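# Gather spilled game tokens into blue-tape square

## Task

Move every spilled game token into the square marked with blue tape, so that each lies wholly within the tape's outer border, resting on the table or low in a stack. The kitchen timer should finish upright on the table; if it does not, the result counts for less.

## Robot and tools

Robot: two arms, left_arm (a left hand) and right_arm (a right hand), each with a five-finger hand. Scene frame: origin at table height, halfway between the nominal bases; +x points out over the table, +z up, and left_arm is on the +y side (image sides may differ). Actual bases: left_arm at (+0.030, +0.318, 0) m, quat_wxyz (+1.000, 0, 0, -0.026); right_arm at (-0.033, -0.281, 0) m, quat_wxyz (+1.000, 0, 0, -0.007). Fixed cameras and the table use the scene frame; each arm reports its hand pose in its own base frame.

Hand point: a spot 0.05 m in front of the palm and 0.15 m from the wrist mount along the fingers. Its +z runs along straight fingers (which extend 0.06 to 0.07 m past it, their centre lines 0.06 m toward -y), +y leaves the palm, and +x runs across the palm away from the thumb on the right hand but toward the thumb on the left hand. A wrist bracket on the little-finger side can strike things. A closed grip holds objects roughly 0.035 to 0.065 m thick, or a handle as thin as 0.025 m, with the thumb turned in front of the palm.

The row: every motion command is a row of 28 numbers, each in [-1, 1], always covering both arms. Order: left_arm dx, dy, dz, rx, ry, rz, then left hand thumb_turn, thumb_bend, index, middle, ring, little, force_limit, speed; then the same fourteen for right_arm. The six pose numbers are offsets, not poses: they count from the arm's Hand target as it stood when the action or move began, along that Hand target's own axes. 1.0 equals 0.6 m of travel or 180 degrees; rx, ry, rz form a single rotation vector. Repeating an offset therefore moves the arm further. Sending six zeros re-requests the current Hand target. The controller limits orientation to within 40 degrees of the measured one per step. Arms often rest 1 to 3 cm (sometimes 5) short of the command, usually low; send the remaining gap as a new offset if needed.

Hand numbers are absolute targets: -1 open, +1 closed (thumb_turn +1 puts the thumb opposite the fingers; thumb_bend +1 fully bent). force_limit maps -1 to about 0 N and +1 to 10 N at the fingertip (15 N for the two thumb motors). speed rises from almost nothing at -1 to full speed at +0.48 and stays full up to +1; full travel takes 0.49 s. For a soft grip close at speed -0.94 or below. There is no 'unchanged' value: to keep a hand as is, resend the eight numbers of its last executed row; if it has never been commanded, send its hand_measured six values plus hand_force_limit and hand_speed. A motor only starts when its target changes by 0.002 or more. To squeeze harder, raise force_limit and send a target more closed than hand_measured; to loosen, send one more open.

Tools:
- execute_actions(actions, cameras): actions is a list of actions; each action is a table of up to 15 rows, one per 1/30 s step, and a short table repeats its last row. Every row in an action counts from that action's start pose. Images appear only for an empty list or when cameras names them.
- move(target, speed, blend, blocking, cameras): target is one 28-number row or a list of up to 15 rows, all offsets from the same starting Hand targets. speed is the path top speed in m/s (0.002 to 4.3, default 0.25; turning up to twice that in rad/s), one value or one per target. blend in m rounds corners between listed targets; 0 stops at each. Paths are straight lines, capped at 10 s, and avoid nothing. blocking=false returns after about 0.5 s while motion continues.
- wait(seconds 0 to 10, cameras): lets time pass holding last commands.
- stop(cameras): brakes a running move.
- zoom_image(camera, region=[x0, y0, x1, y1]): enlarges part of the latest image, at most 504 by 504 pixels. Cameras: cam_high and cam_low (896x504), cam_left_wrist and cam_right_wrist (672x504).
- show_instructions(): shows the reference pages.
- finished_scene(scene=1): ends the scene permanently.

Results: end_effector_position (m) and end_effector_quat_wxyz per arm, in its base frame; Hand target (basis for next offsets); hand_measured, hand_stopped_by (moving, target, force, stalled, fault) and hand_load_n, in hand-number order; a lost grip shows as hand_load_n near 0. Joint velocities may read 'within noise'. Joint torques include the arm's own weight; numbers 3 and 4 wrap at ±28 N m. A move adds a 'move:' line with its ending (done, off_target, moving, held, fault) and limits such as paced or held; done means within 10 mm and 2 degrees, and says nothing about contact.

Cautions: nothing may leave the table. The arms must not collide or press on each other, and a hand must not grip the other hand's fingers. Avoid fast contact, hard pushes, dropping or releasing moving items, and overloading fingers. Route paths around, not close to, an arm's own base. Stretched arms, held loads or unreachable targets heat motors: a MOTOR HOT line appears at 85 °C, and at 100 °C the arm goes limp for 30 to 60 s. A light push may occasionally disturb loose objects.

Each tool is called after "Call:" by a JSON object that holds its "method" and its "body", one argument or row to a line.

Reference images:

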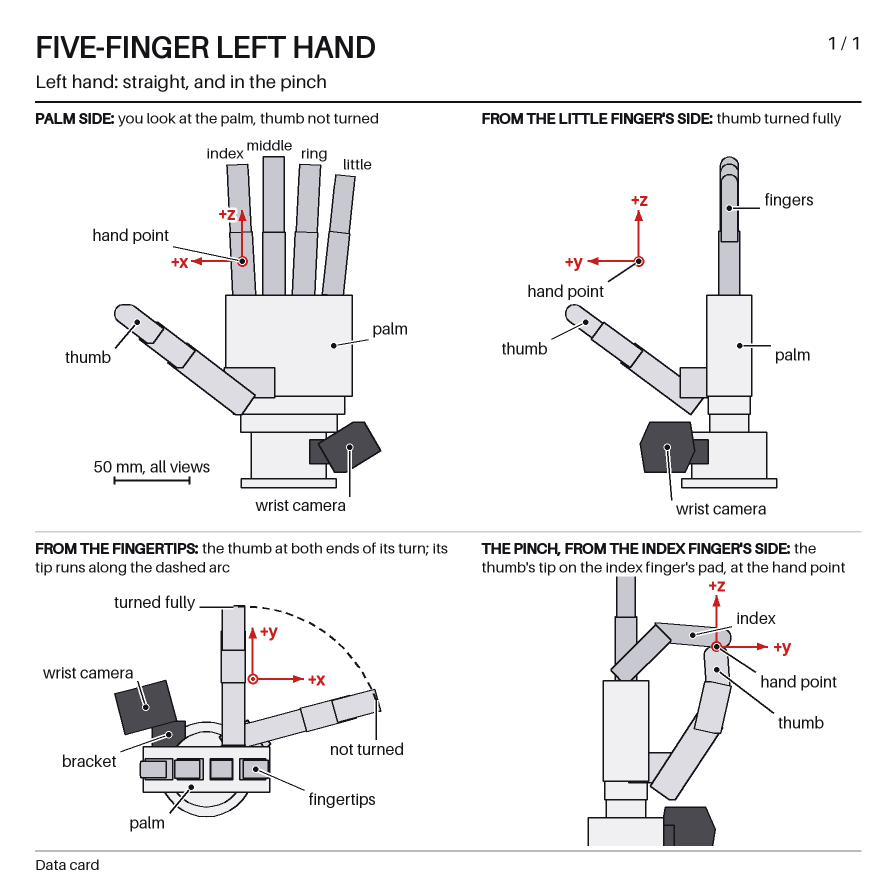

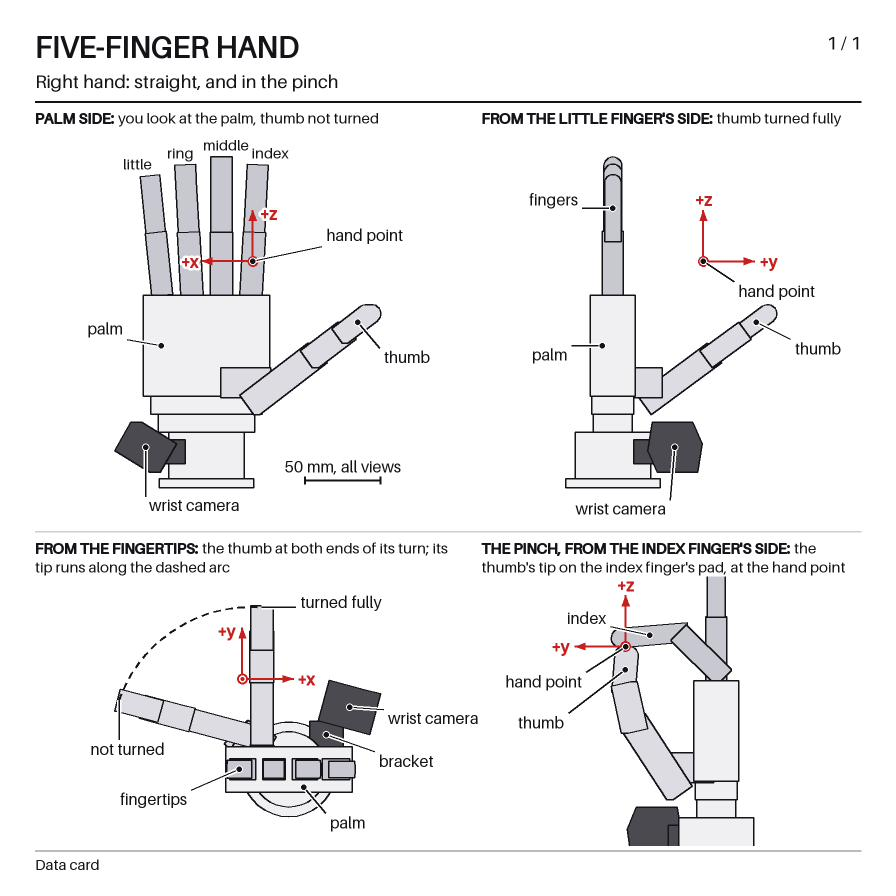

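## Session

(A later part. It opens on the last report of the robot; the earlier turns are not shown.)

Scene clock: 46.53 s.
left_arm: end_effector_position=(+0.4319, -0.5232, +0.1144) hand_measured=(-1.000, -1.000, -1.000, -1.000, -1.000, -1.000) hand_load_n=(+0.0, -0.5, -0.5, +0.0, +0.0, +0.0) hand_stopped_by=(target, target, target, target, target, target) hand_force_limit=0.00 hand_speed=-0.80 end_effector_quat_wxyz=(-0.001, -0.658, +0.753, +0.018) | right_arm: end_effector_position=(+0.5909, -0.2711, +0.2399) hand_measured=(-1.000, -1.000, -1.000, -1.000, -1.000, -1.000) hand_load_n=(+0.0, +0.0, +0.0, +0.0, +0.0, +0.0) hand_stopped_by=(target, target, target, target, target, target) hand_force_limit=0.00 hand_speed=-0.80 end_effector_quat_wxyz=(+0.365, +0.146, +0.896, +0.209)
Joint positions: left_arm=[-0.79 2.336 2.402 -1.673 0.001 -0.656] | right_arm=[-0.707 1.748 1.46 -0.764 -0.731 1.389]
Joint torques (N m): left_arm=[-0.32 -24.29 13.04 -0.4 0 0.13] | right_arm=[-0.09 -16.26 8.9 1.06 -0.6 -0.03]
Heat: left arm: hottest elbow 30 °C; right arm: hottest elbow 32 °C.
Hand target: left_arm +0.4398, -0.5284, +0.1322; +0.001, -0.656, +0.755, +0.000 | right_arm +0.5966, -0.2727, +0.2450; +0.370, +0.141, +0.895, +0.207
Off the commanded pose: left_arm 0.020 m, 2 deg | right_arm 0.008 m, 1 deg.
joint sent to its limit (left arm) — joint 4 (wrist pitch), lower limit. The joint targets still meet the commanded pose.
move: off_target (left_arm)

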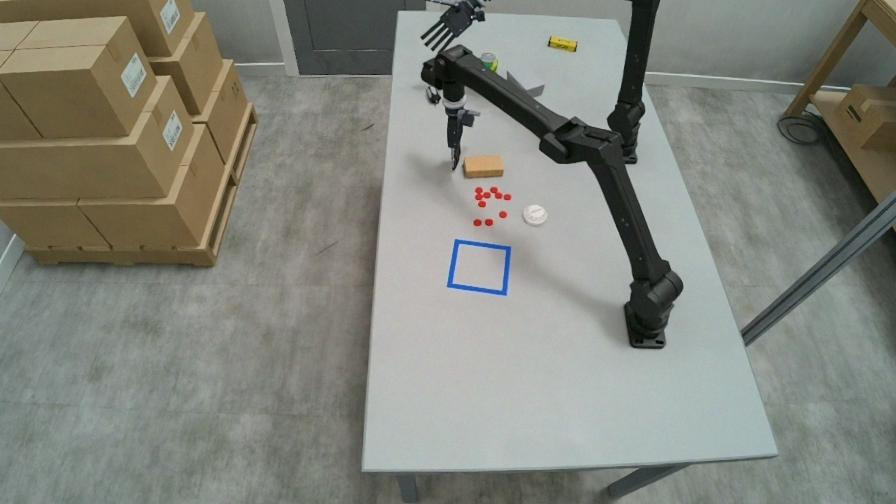

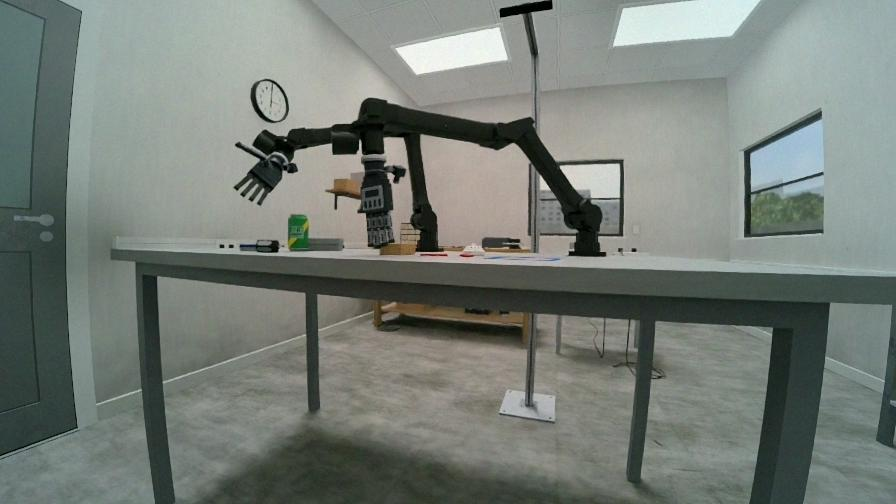

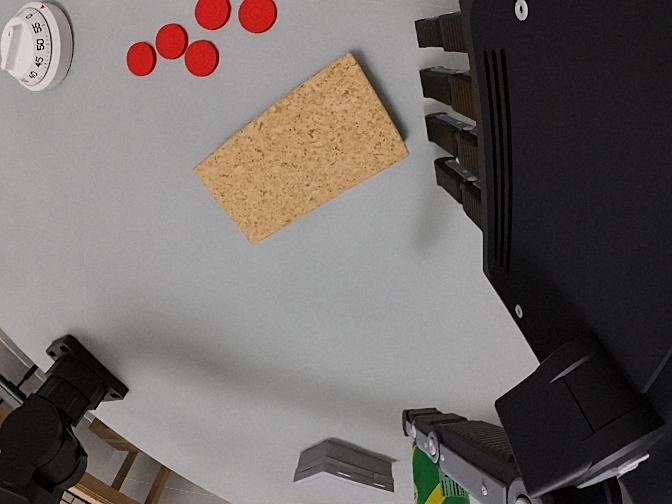

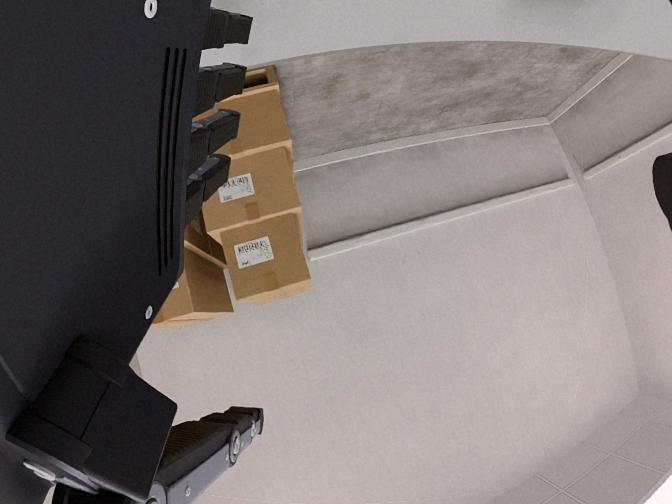

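Call:
{"method": "move", "body": {
  "target": [
    [0,0,0.057,0,0,0,-1,-1,-1,-1,-1,-1,0.0,-0.8,0,0,0,0,0,0,-1,-1,-1,-1,-1,-1,0.0,-0.8],
    [0.0188,0.1,0.057,0,0,0,-1,-1,-1,-1,-1,-1,0.0,-0.8,0,0,0,0,0,0,-1,-1,-1,-1,-1,-1,0.0,-0.8]
  ],
  "cameras": ["all"],
  "speed": [0.15,0.07]
}}

Call:
{"method": "zoom_image", "body": {
  "camera": "cam_high",
  "region": [430, 100, 570, 240]
}}

Scene clock: 49.27 s.
left_arm: end_effector_position=(+0.3894, -0.5234, +0.0960) hand_measured=(-1.000, -1.000, -1.000, -1.000, -1.000, -1.000) hand_load_n=(+0.0, +0.0, +0.5, +0.0, +0.0, +0.0) hand_stopped_by=(target, target, target, target, target, target) hand_force_limit=0.00 hand_speed=-0.80 end_effector_quat_wxyz=(+0.003, -0.660, +0.751, +0.003) | right_arm: end_effector_position=(+0.5909, -0.2711, +0.2399) hand_measured=(-1.000, -1.000, -1.000, -1.000, -1.000, -1.000) hand_load_n=(+0.0, +0.0, +0.0, +0.0, +0.0, +0.0) hand_stopped_by=(target, target, target, target, target, target) hand_force_limit=0.00 hand_speed=-0.80 end_effector_quat_wxyz=(+0.365, +0.146, +0.896, +0.209)
Joint positions: left_arm=[-0.836 2.188 2.095 -1.484 -0.005 -0.707] | right_arm=[-0.707 1.748 1.46 -0.764 -0.731 1.389]
Joint torques (N m): left_arm=[-2.14 -23.53 7.84 0.28 0.25 -0.03] | right_arm=[-0.09 -16.21 8.9 1.05 -0.6 -0.04]
Heat: left arm: hottest elbow 31 °C; right arm: hottest elbow 32 °C.
Hand target: left_arm +0.3788, -0.5310, +0.0981; +0.001, -0.656, +0.755, +0.000 | right_arm +0.5966, -0.2727, +0.2450; +0.370, +0.141, +0.895, +0.207
Off the commanded pose: left_arm 0.013 m, 1 deg | right_arm 0.008 m, 1 deg.
move: off_target (left_arm)

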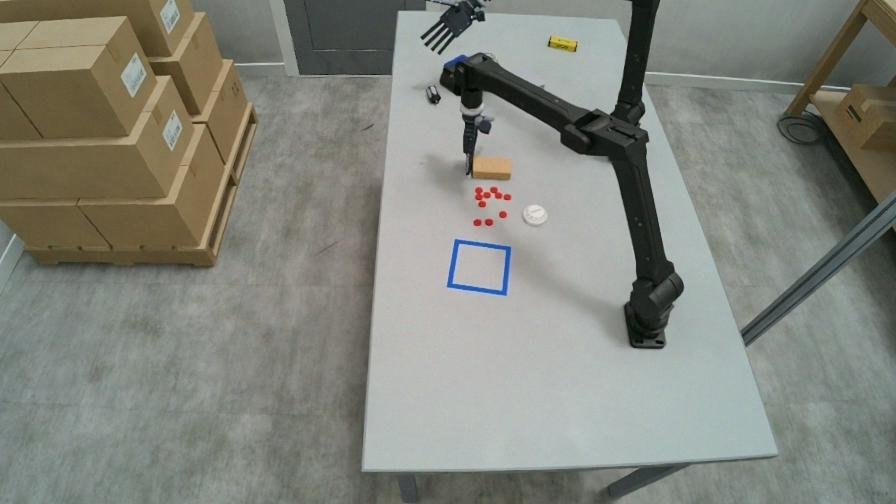

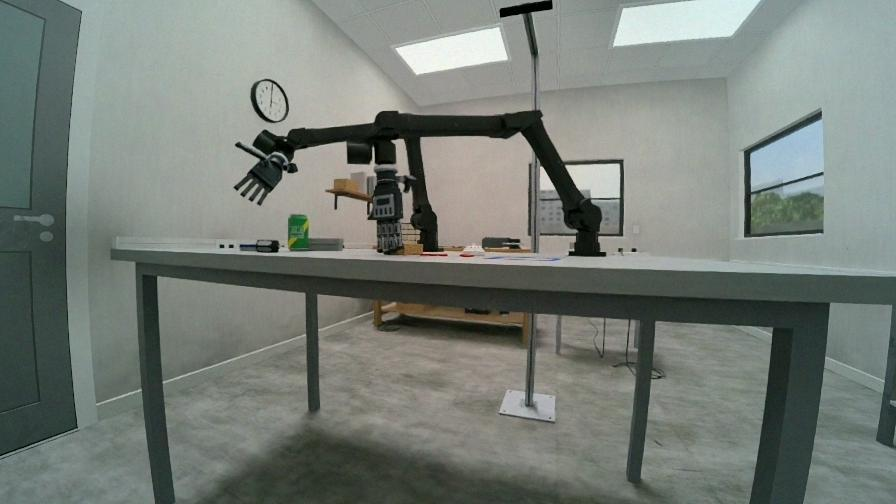

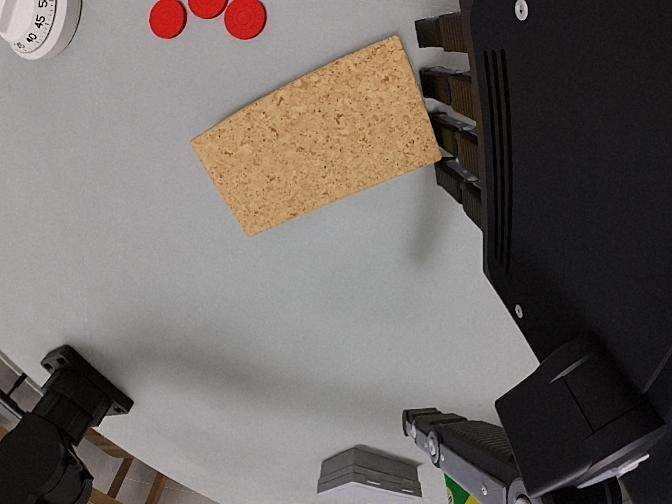

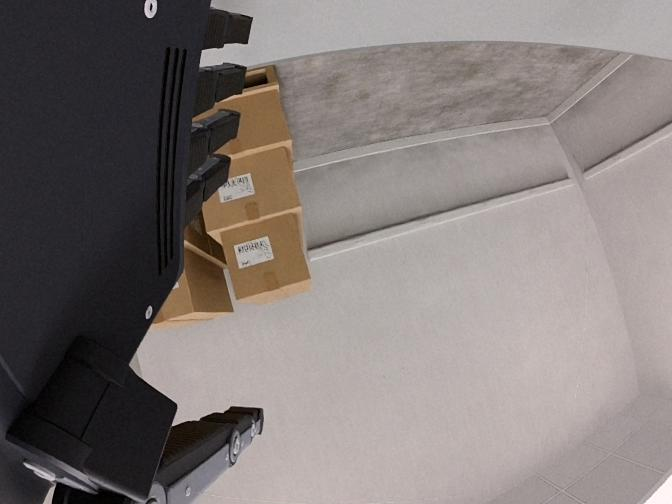

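Scaled by 3.600 from the camera's 896x504 image, which has a finer 1280x720 frame.

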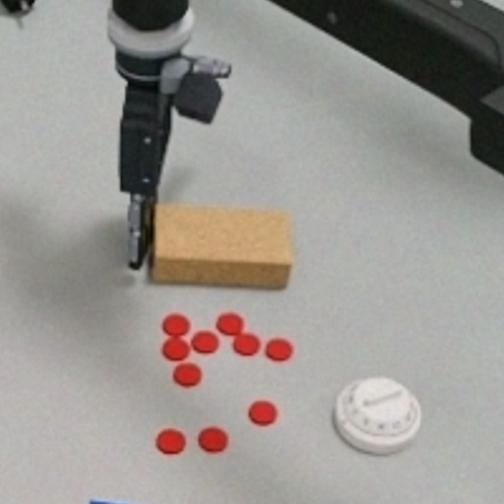

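Call:
{"method": "move", "body": {
  "target": [0.0037,0.0198,0,0,0,0,-1,-1,-1,-1,-1,-1,0.0,-0.8,0,0,0,0,0,0,-1,-1,-1,-1,-1,-1,0.0,-0.8],
  "cameras": ["cam_high"],
  "speed": 0.07
}}

Call:
{"method": "zoom_image", "body": {
  "camera": "cam_high",
  "region": [430, 100, 570, 240]
}}

Scene clock: 50.40 s.
left_arm: end_effector_position=(+0.3789, -0.5238, +0.0956) hand_measured=(-1.000, -1.000, -1.000, -1.000, -1.000, -1.000) hand_load_n=(+0.0, +0.0, +0.0, +0.0, +0.0, +0.0) hand_stopped_by=(target, target, target, target, target, target) hand_force_limit=0.00 hand_speed=-0.80 end_effector_quat_wxyz=(+0.003, -0.661, +0.751, +0.002) | right_arm: end_effector_position=(+0.5909, -0.2711, +0.2399) hand_measured=(-1.000, -1.000, -1.000, -1.000, -1.000, -1.000) hand_load_n=(+0.0, +0.0, +0.0, +0.0, +0.0, +0.0) hand_stopped_by=(target, target, target, target, target, target) hand_force_limit=0.00 hand_speed=-0.80 end_effector_quat_wxyz=(+0.365, +0.146, +0.896, +0.209)
Joint positions: left_arm=[-0.848 2.165 2.054 -1.465 -0.005 -0.721] | right_arm=[-0.707 1.748 1.46 -0.764 -0.731 1.389]
Joint torques (N m): left_arm=[-2.43 -23.47 7.72 0.34 0.23 -0.01] | right_arm=[-0.15 -16.26 8.88 1.05 -0.61 -0.03]
Heat: left arm: hottest elbow 30 °C; right arm: hottest elbow 32 °C.
Hand target: left_arm +0.3668, -0.5315, +0.0979; +0.001, -0.656, +0.755, +0.000 | right_arm +0.5966, -0.2727, +0.2450; +0.370, +0.141, +0.895, +0.207
Off the commanded pose: left_arm 0.015 m, 1 deg | right_arm 0.008 m, 1 deg.
move: off_target (left_arm)
Images, in order (width x height): cam_high 896x504.

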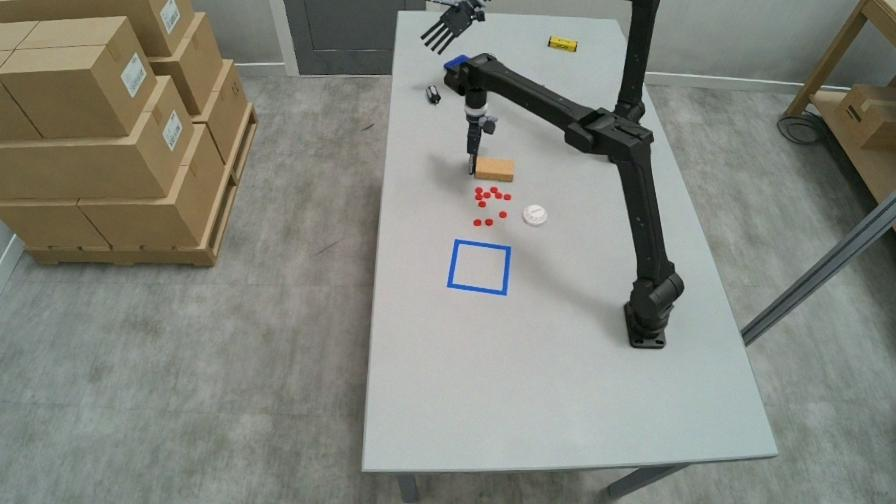

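Scaled by 3.600 from the camera's 896x504 image, which has a finer 1280x720 frame.

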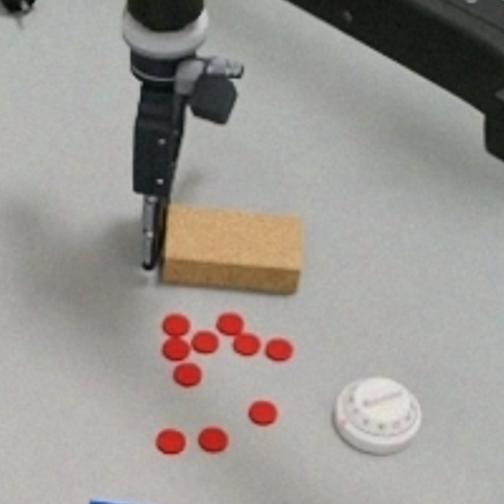

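Call:
{"method": "move", "body": {
  "target": [
    [0,-0.03,-0.03,0,0,0,-1,-1,-1,-1,-1,-1,0.0,-0.8,0,0,0,0,0,0,-1,-1,-1,-1,-1,-1,0.0,-0.8],
    [0,-0.03,-0.1667,0,0,0.05,-1,-1,-1,-1,-1,-1,0.0,-0.8,0,0,0,0,0,0,-1,-1,-1,-1,-1,-1,0.0,-0.8],
    [-0.0528,0.0374,-0.15,0,0,0.5,-1,-1,-1,-1,-1,-1,0.0,-0.8,0,0,0,0,0,0,-1,-1,-1,-1,-1,-1,0.0,-0.8],
    [-0.0528,0.0374,-0.05,0,0,0.5,-1,-1,-1,-1,-1,-1,0.0,-0.8,0,0,0,0,0,0,-1,-1,-1,-1,-1,-1,0.0,-0.8]
  ],
  "cameras": ["all"],
  "speed": [0.2,0.3,0.35,0.2],
  "blend": [0.01,0.02,0,0]
}}

Call:
{"method": "zoom_image", "body": {
  "camera": "cam_high",
  "region": [430, 100, 570, 240]
}}

Call:
{"method": "zoom_image", "body": {
  "camera": "cam_low",
  "region": [350, 200, 500, 280]
}}

Scene clock: 55.27 s.
left_arm: end_effector_position=(+0.3507, -0.4909, +0.1209) hand_measured=(-1.000, -1.000, -1.000, -1.000, -1.000, -1.000) hand_load_n=(+0.0, +0.0, +0.0, +0.0, +0.0, +0.0) hand_stopped_by=(target, target, target, target, target, target) hand_force_limit=0.00 hand_speed=-0.80 end_effector_quat_wxyz=(-0.008, +0.062, +0.998, +0.010) | right_arm: end_effector_position=(+0.5909, -0.2711, +0.2399) hand_measured=(-1.000, -1.000, -1.000, -1.000, -1.000, -1.000) hand_load_n=(+0.0, +0.0, +0.0, +0.0, +0.0, +0.0) hand_stopped_by=(target, target, target, target, target, target) hand_force_limit=0.00 hand_speed=-0.80 end_effector_quat_wxyz=(+0.365, +0.146, +0.896, +0.209)
Joint positions: left_arm=[-0.977 2.179 2.139 -1.557 -0.001 0.717] | right_arm=[-0.707 1.748 1.46 -0.764 -0.731 1.389]
Joint torques (N m): left_arm=[-1.44 -23.77 9.02 0.4 0.01 0.14] | right_arm=[-0.15 -16.26 8.88 1.05 -0.61 -0.03]
Heat: left arm: hottest elbow 31 °C; right arm: hottest elbow 33 °C.
Hand target: left_arm +0.3490, -0.4970, +0.1279; +0.001, +0.070, +0.998, +0.001 | right_arm +0.5966, -0.2727, +0.2450; +0.370, +0.141, +0.895, +0.207
Off the commanded pose: left_arm 0.009 m, 2 deg | right_arm 0.008 m, 1 deg.
move: done

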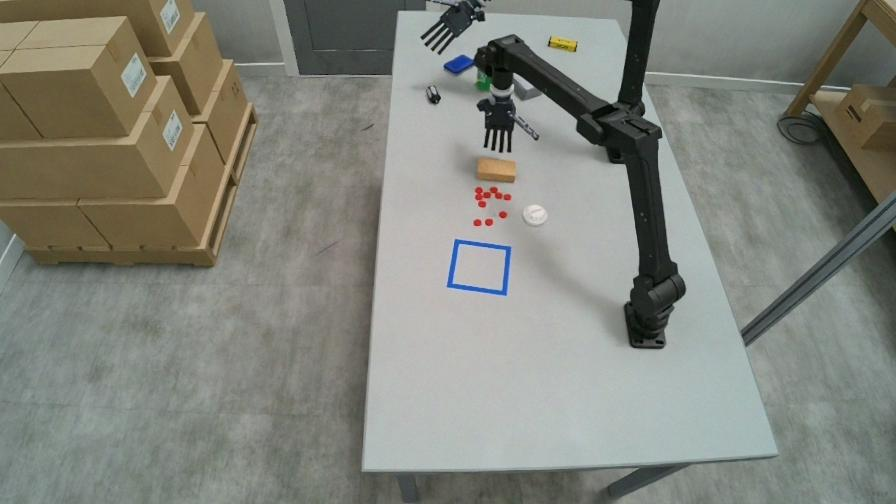

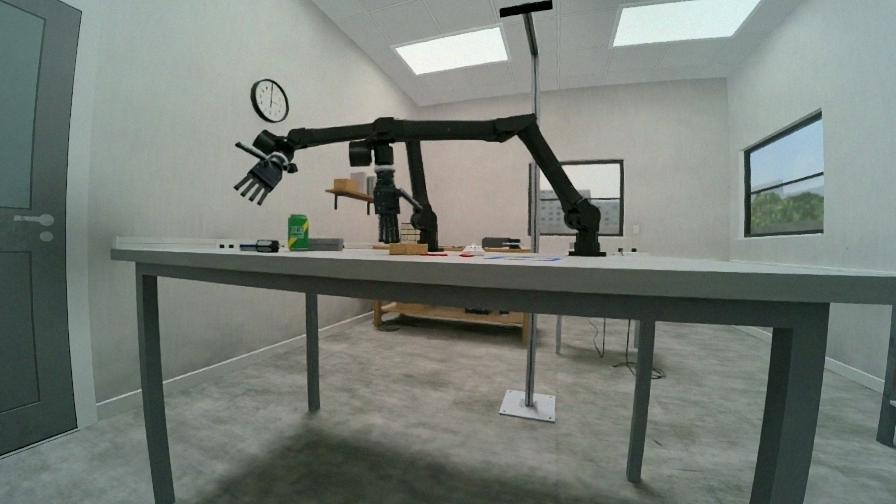

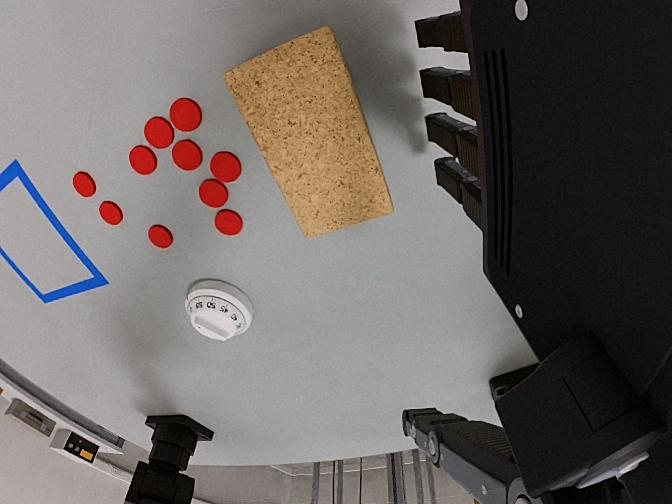

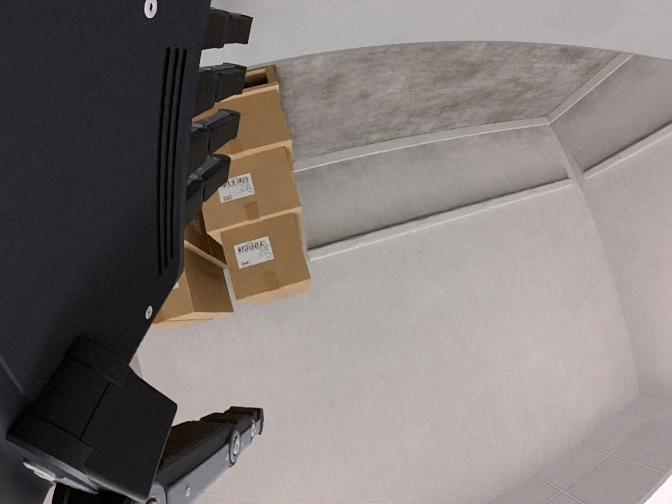

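Scaled by 3.600 from the camera's 896x504 image, which has a finer 1280x720 frame.

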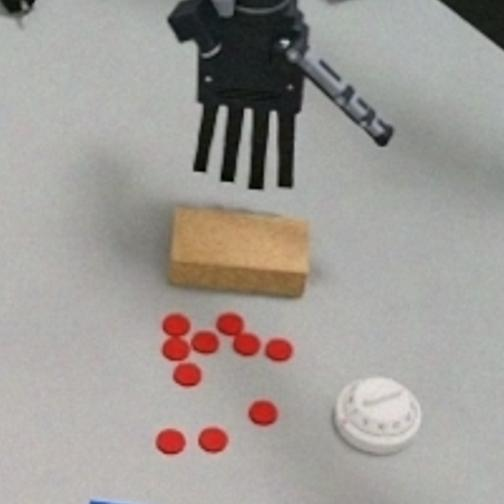

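Scaled by 3.360 from the camera's 896x504 image, which has a finer 1280x720 frame.

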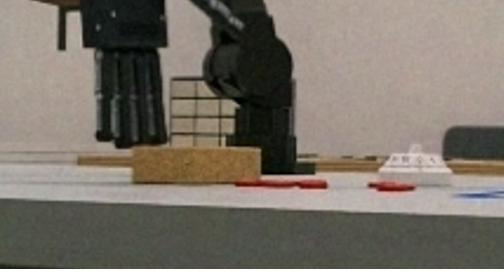

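Call:
{"method": "move", "body": {
  "target": [
    [0,0,0.05,0,0,0,-1,-1,-1,-1,-1,-1,0.0,-0.8,0,0,0,0,0,0,-1,-1,-1,-1,-1,-1,0.0,-0.8],
    [0,0.167,0.05,0,0,0,-1,-1,-1,-1,-1,-1,0.0,-0.8,0,0,0,0,0,0,-1,-1,-1,-1,-1,-1,0.0,-0.8]
  ],
  "cameras": ["all"],
  "speed": [0.15,0.07]
}}

Call:
{"method": "zoom_image", "body": {
  "camera": "cam_high",
  "region": [430, 100, 570, 240]
}}

Call:
{"method": "zoom_image", "body": {
  "camera": "cam_low",
  "region": [350, 200, 500, 280]
}}

Scene clock: 58.77 s.
left_arm: end_effector_position=(+0.3551, -0.4039, +0.0931) hand_measured=(-1.000, -1.000, -1.000, -1.000, -1.000, -1.000) hand_load_n=(+0.0, +0.0, +0.0, +0.0, +0.0, +0.0) hand_stopped_by=(target, target, target, target, target, target) hand_force_limit=0.00 hand_speed=-0.80 end_effector_quat_wxyz=(-0.006, +0.073, +0.997, +0.005) | right_arm: end_effector_position=(+0.5909, -0.2711, +0.2399) hand_measured=(-1.000, -1.000, -1.000, -1.000, -1.000, -1.000) hand_load_n=(+0.0, +0.0, +0.0, +0.0, +0.0, +0.0) hand_stopped_by=(target, target, target, target, target, target) hand_force_limit=0.00 hand_speed=-0.80 end_effector_quat_wxyz=(+0.365, +0.146, +0.896, +0.209)
Joint positions: left_arm=[-0.891 1.978 1.737 -1.346 0.002 0.826] | right_arm=[-0.707 1.748 1.46 -0.764 -0.731 1.389]
Joint torques (N m): left_arm=[0.91 -20.95 7.79 0.36 -0.13 0.12] | right_arm=[-0.15 -16.26 8.9 1.06 -0.61 -0.03]
Heat: left arm: hottest elbow 31 °C; right arm: hottest elbow 33 °C.
Hand target: left_arm +0.3630, -0.3977, +0.0981; +0.000, +0.070, +0.998, +0.001 | right_arm +0.5966, -0.2727, +0.2450; +0.370, +0.141, +0.895, +0.207
Off the commanded pose: left_arm 0.011 m, 1 deg | right_arm 0.008 m, 1 deg.
move: off_target (left_arm)

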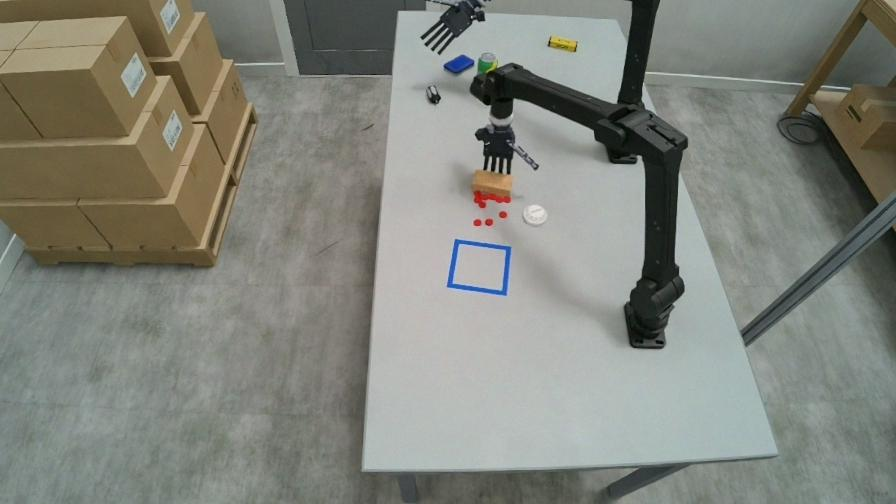

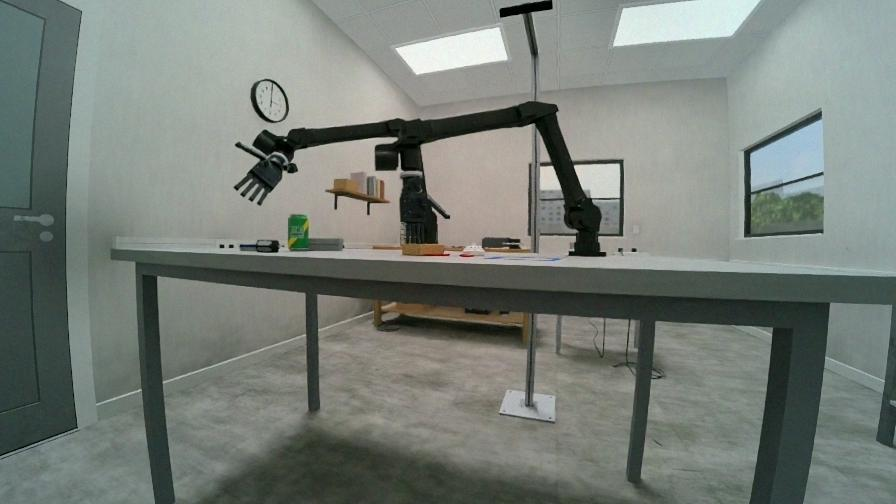

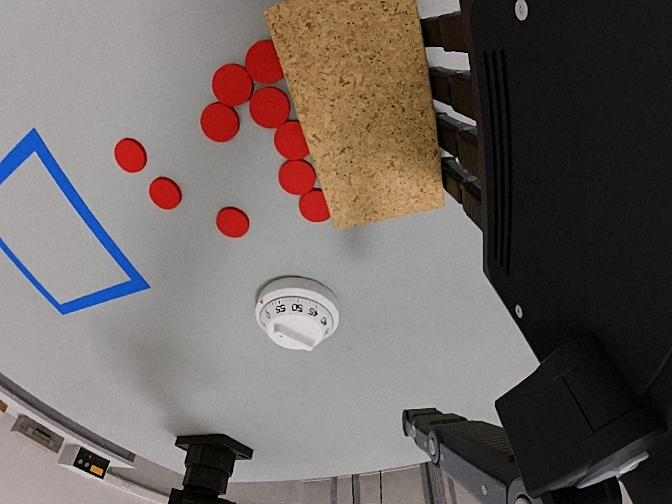

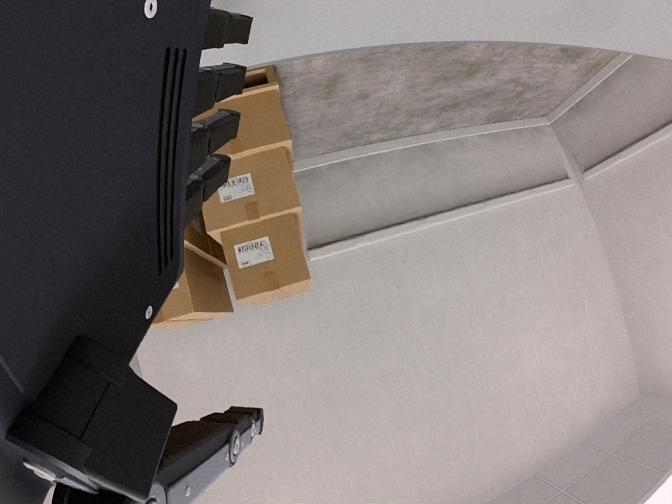

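Scaled by 3.600 from the camera's 896x504 image, which has a finer 1280x720 frame.

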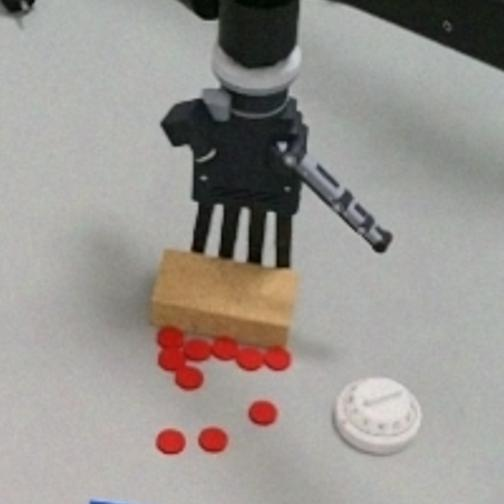

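Scaled by 3.360 from the camera's 896x504 image, which has a finer 1280x720 frame.

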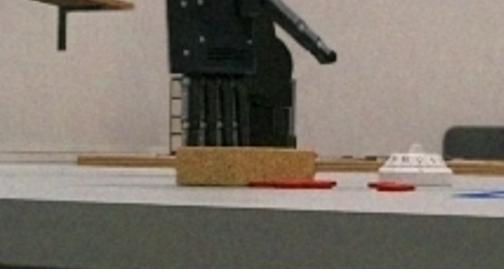

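Call:
{"method": "move", "body": {
  "target": [0.007,0.192,-0.003,0,0,0,-1,-1,-1,-1,-1,-1,0.0,-0.8,0,0,0,0,0,0,-1,-1,-1,-1,-1,-1,0.0,-0.8],
  "cameras": ["cam_high","cam_left_wrist"],
  "speed": 0.07
}}

Call:
{"method": "zoom_image", "body": {
  "camera": "cam_high",
  "region": [420, 150, 580, 310]
}}

Scene clock: 61.37 s.
left_arm: end_effector_position=(+0.3683, -0.2867, +0.0910) hand_measured=(-1.000, -1.000, -1.000, -1.000, -1.000, -1.000) hand_load_n=(+0.0, +0.0, +0.0, +0.0, +0.0, +0.0) hand_stopped_by=(target, target, target, target, target, target) hand_force_limit=0.00 hand_speed=-0.80 end_effector_quat_wxyz=(-0.012, +0.072, +0.997, +0.009) | right_arm: end_effector_position=(+0.5909, -0.2711, +0.2399) hand_measured=(-1.000, -1.000, -1.000, -1.000, -1.000, -1.000) hand_load_n=(+0.0, +0.0, +0.0, +0.0, +0.0, +0.0) hand_stopped_by=(target, target, target, target, target, target) hand_force_limit=0.00 hand_speed=-0.80 end_effector_quat_wxyz=(+0.365, +0.146, +0.896, +0.209)
Joint positions: left_arm=[-0.731 1.795 1.456 -1.261 0.001 0.984] | right_arm=[-0.707 1.748 1.46 -0.764 -0.731 1.389]
Joint torques (N m): left_arm=[0.62 -19.25 8.05 0.35 -0.09 0.1] | right_arm=[-0.09 -16.26 8.88 1.06 -0.61 -0.03]
Heat: left arm: hottest elbow 30 °C; right arm: hottest elbow 33 °C.
Hand target: left_arm +0.3751, -0.2832, +0.1000; +0.001, +0.070, +0.998, +0.000 | right_arm +0.5966, -0.2727, +0.2450; +0.370, +0.141, +0.895, +0.207
Off the commanded pose: left_arm 0.012 m, 2 deg | right_arm 0.008 m, 1 deg.
move: off_target (left_arm)
Images, in order (width x height): cam_high 896x504, cam_left_wrist 672x504.

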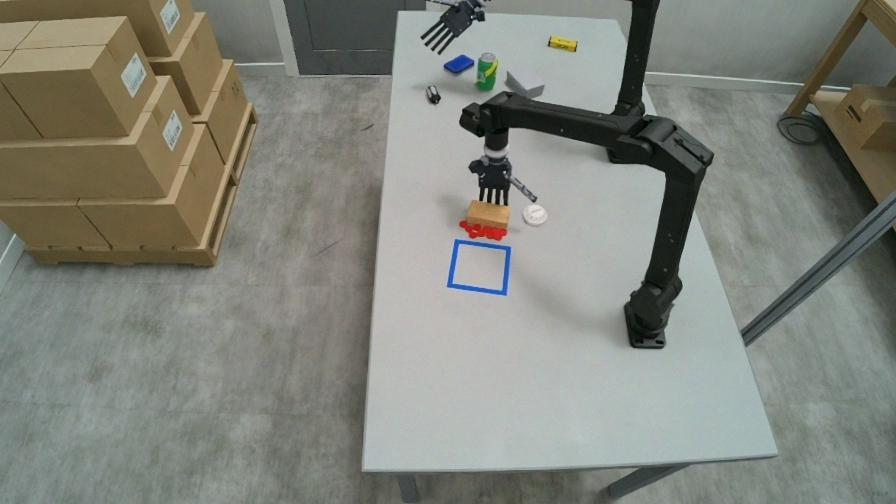

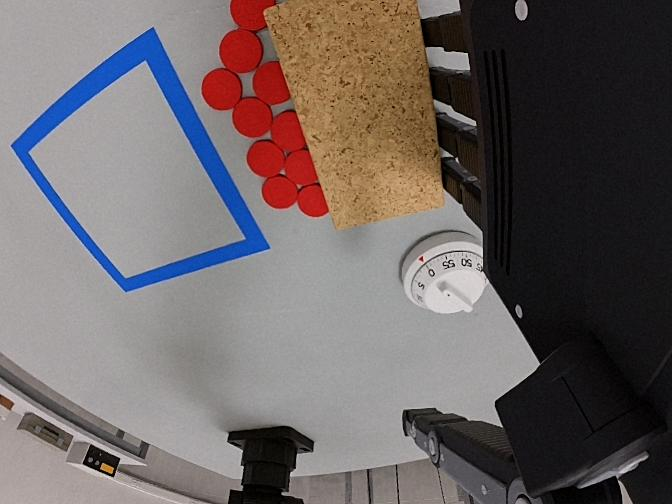

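Scaled by 3.150 from the camera's 896x504 image, which has a finer 1280x720 frame.

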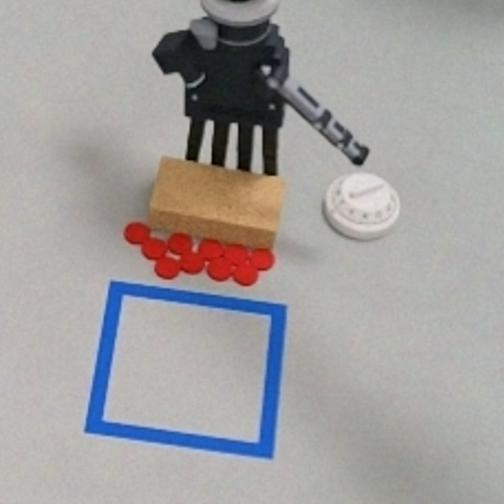

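Call:
{"method": "move", "body": {
  "target": [0.0,0.175,0.0,0,0,0,-1,-1,-1,-1,-1,-1,0.0,-0.8,0,0,0,0,0,0,-1,-1,-1,-1,-1,-1,0.0,-0.8],
  "cameras": ["cam_high","cam_left_wrist"],
  "speed": 0.07
}}

Call:
{"method": "zoom_image", "body": {
  "camera": "cam_high",
  "region": [420, 150, 580, 310]
}}

Scene clock: 64.17 s.
left_arm: end_effector_position=(+0.3830, -0.1820, +0.0909) hand_measured=(-1.000, -1.000, -1.000, -1.000, -1.000, -1.000) hand_load_n=(+0.0, -0.5, +0.0, +0.0, +0.5, +0.0) hand_stopped_by=(target, target, target, target, target, target) hand_force_limit=0.00 hand_speed=-0.80 end_effector_quat_wxyz=(-0.015, +0.071, +0.997, +0.008) | right_arm: end_effector_position=(+0.5909, -0.2711, +0.2399) hand_measured=(-1.000, -1.000, -1.000, -1.000, -1.000, -1.000) hand_load_n=(+0.0, +0.0, +0.0, +0.0, +0.0, +0.0) hand_stopped_by=(target, target, target, target, target, target) hand_force_limit=0.00 hand_speed=-0.80 end_effector_quat_wxyz=(+0.365, +0.146, +0.896, +0.209)
Joint positions: left_arm=[-0.545 1.675 1.291 -1.222 0 1.169] | right_arm=[-0.707 1.748 1.46 -0.764 -0.731 1.389]
Joint torques (N m): left_arm=[0.67 -16.73 7.97 0.47 -0.06 0.12] | right_arm=[-0.15 -16.26 8.9 1.06 -0.6 -0.03]
Heat: left arm: hottest elbow 30 °C; right arm: hottest elbow 33 °C.
Hand target: left_arm +0.3897, -0.1792, +0.1001; +0.001, +0.070, +0.998, +0.000 | right_arm +0.5966, -0.2727, +0.2450; +0.370, +0.141, +0.895, +0.207
Off the commanded pose: left_arm 0.012 m, 2 deg | right_arm 0.008 m, 1 deg.
move: off_target (left_arm)
Images, in order (width x height): cam_high 896x504, cam_left_wrist 672x504.

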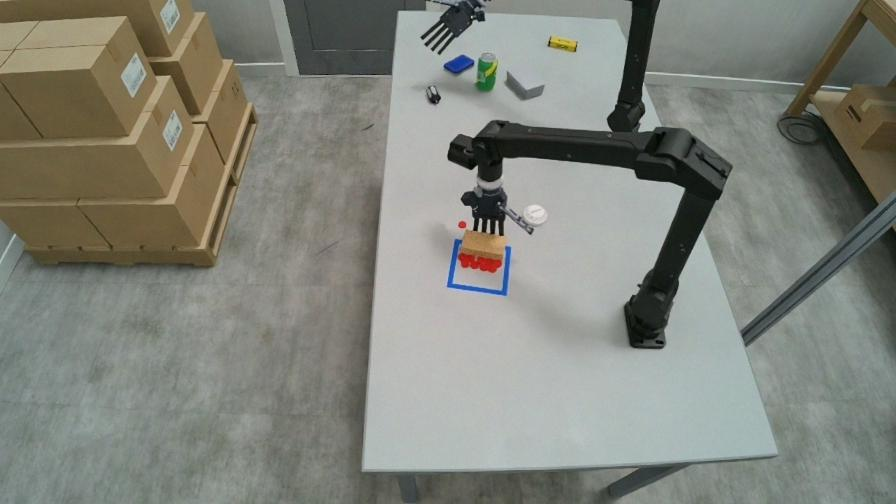

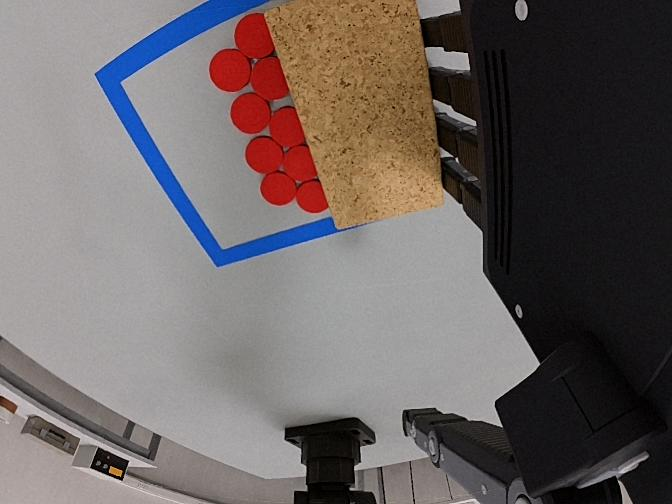

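Scaled by 3.150 from the camera's 896x504 image, which has a finer 1280x720 frame.

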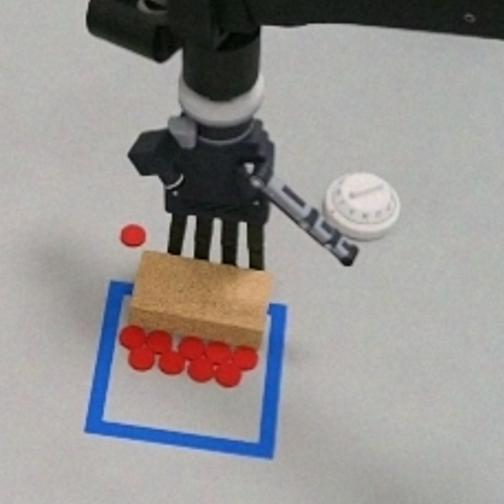

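Call:
{"method": "move", "body": {
  "target": [0.0,0.07,0.0,0,0,0,-1,-1,-1,-1,-1,-1,0.0,-0.8,0,0,0,0,0,0,-1,-1,-1,-1,-1,-1,0.0,-0.8],
  "cameras": ["cam_high","cam_left_wrist"],
  "speed": 0.07
}}

Call:
{"method": "zoom_image", "body": {
  "camera": "cam_high",
  "region": [420, 150, 580, 310]
}}

Scene clock: 66.13 s.
left_arm: end_effector_position=(+0.3891, -0.1408, +0.0913) hand_measured=(-1.000, -1.000, -1.000, -1.000, -1.000, -1.000) hand_load_n=(+0.0, +0.0, +0.0, +0.0, +0.0, +0.0) hand_stopped_by=(target, target, target, target, target, target) hand_force_limit=0.00 hand_speed=-0.80 end_effector_quat_wxyz=(-0.016, +0.071, +0.997, +0.007) | right_arm: end_effector_position=(+0.5909, -0.2711, +0.2399) hand_measured=(-1.000, -1.000, -1.000, -1.000, -1.000, -1.000) hand_load_n=(+0.0, +0.0, +0.5, +0.0, +0.0, +0.0) hand_stopped_by=(target, target, target, target, target, target) hand_force_limit=0.00 hand_speed=-0.80 end_effector_quat_wxyz=(+0.365, +0.146, +0.896, +0.209)
Joint positions: left_arm=[-0.461 1.639 1.247 -1.213 0 1.252] | right_arm=[-0.707 1.748 1.46 -0.764 -0.731 1.389]
Joint torques (N m): left_arm=[0.62 -16.15 8.09 0.42 -0.05 0.12] | right_arm=[-0.15 -16.21 8.9 1.07 -0.61 -0.03]
Heat: left arm: hottest elbow 30 °C; right arm: hottest elbow 33 °C.
Hand target: left_arm +0.3955, -0.1376, +0.1003; +0.001, +0.070, +0.998, +0.001 | right_arm +0.5966, -0.2727, +0.2450; +0.370, +0.141, +0.895, +0.207
Off the commanded pose: left_arm 0.011 m, 2 deg | right_arm 0.008 m, 1 deg.
move: off_target (left_arm)
Images, in order (width x height): cam_high 896x504, cam_left_wrist 672x504.

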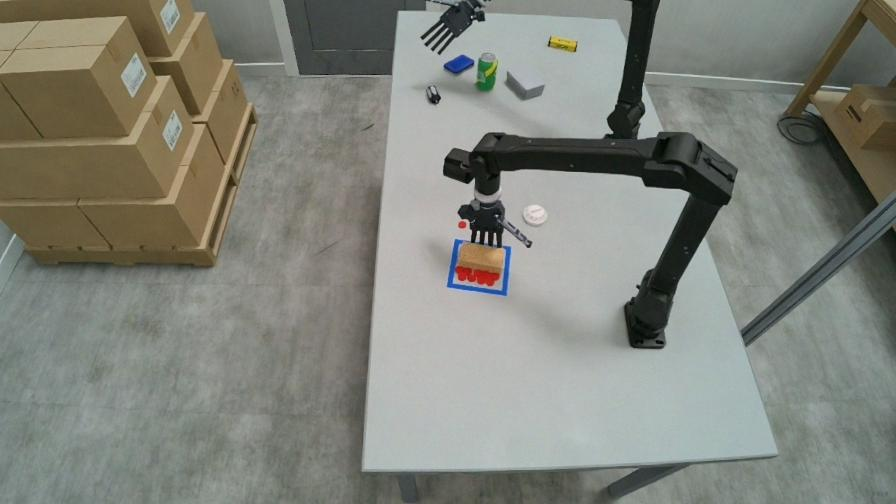

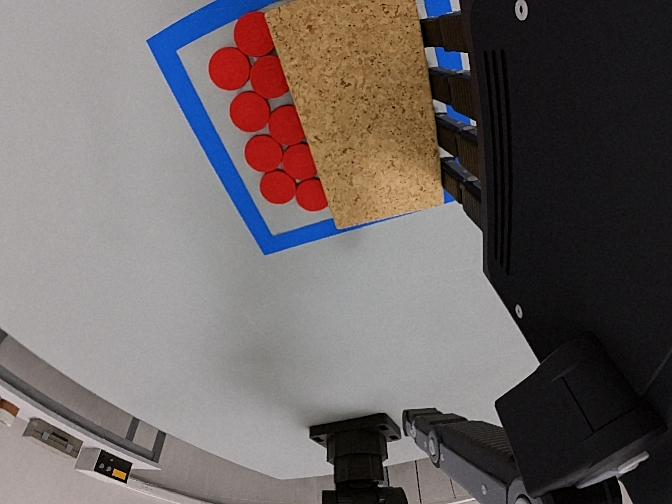

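Scaled by 3.150 from the camera's 896x504 image, which has a finer 1280x720 frame.

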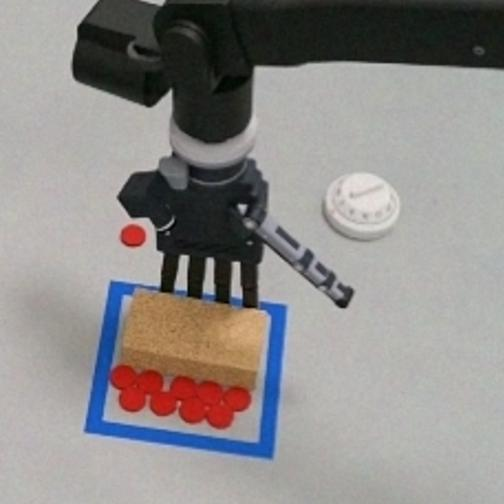

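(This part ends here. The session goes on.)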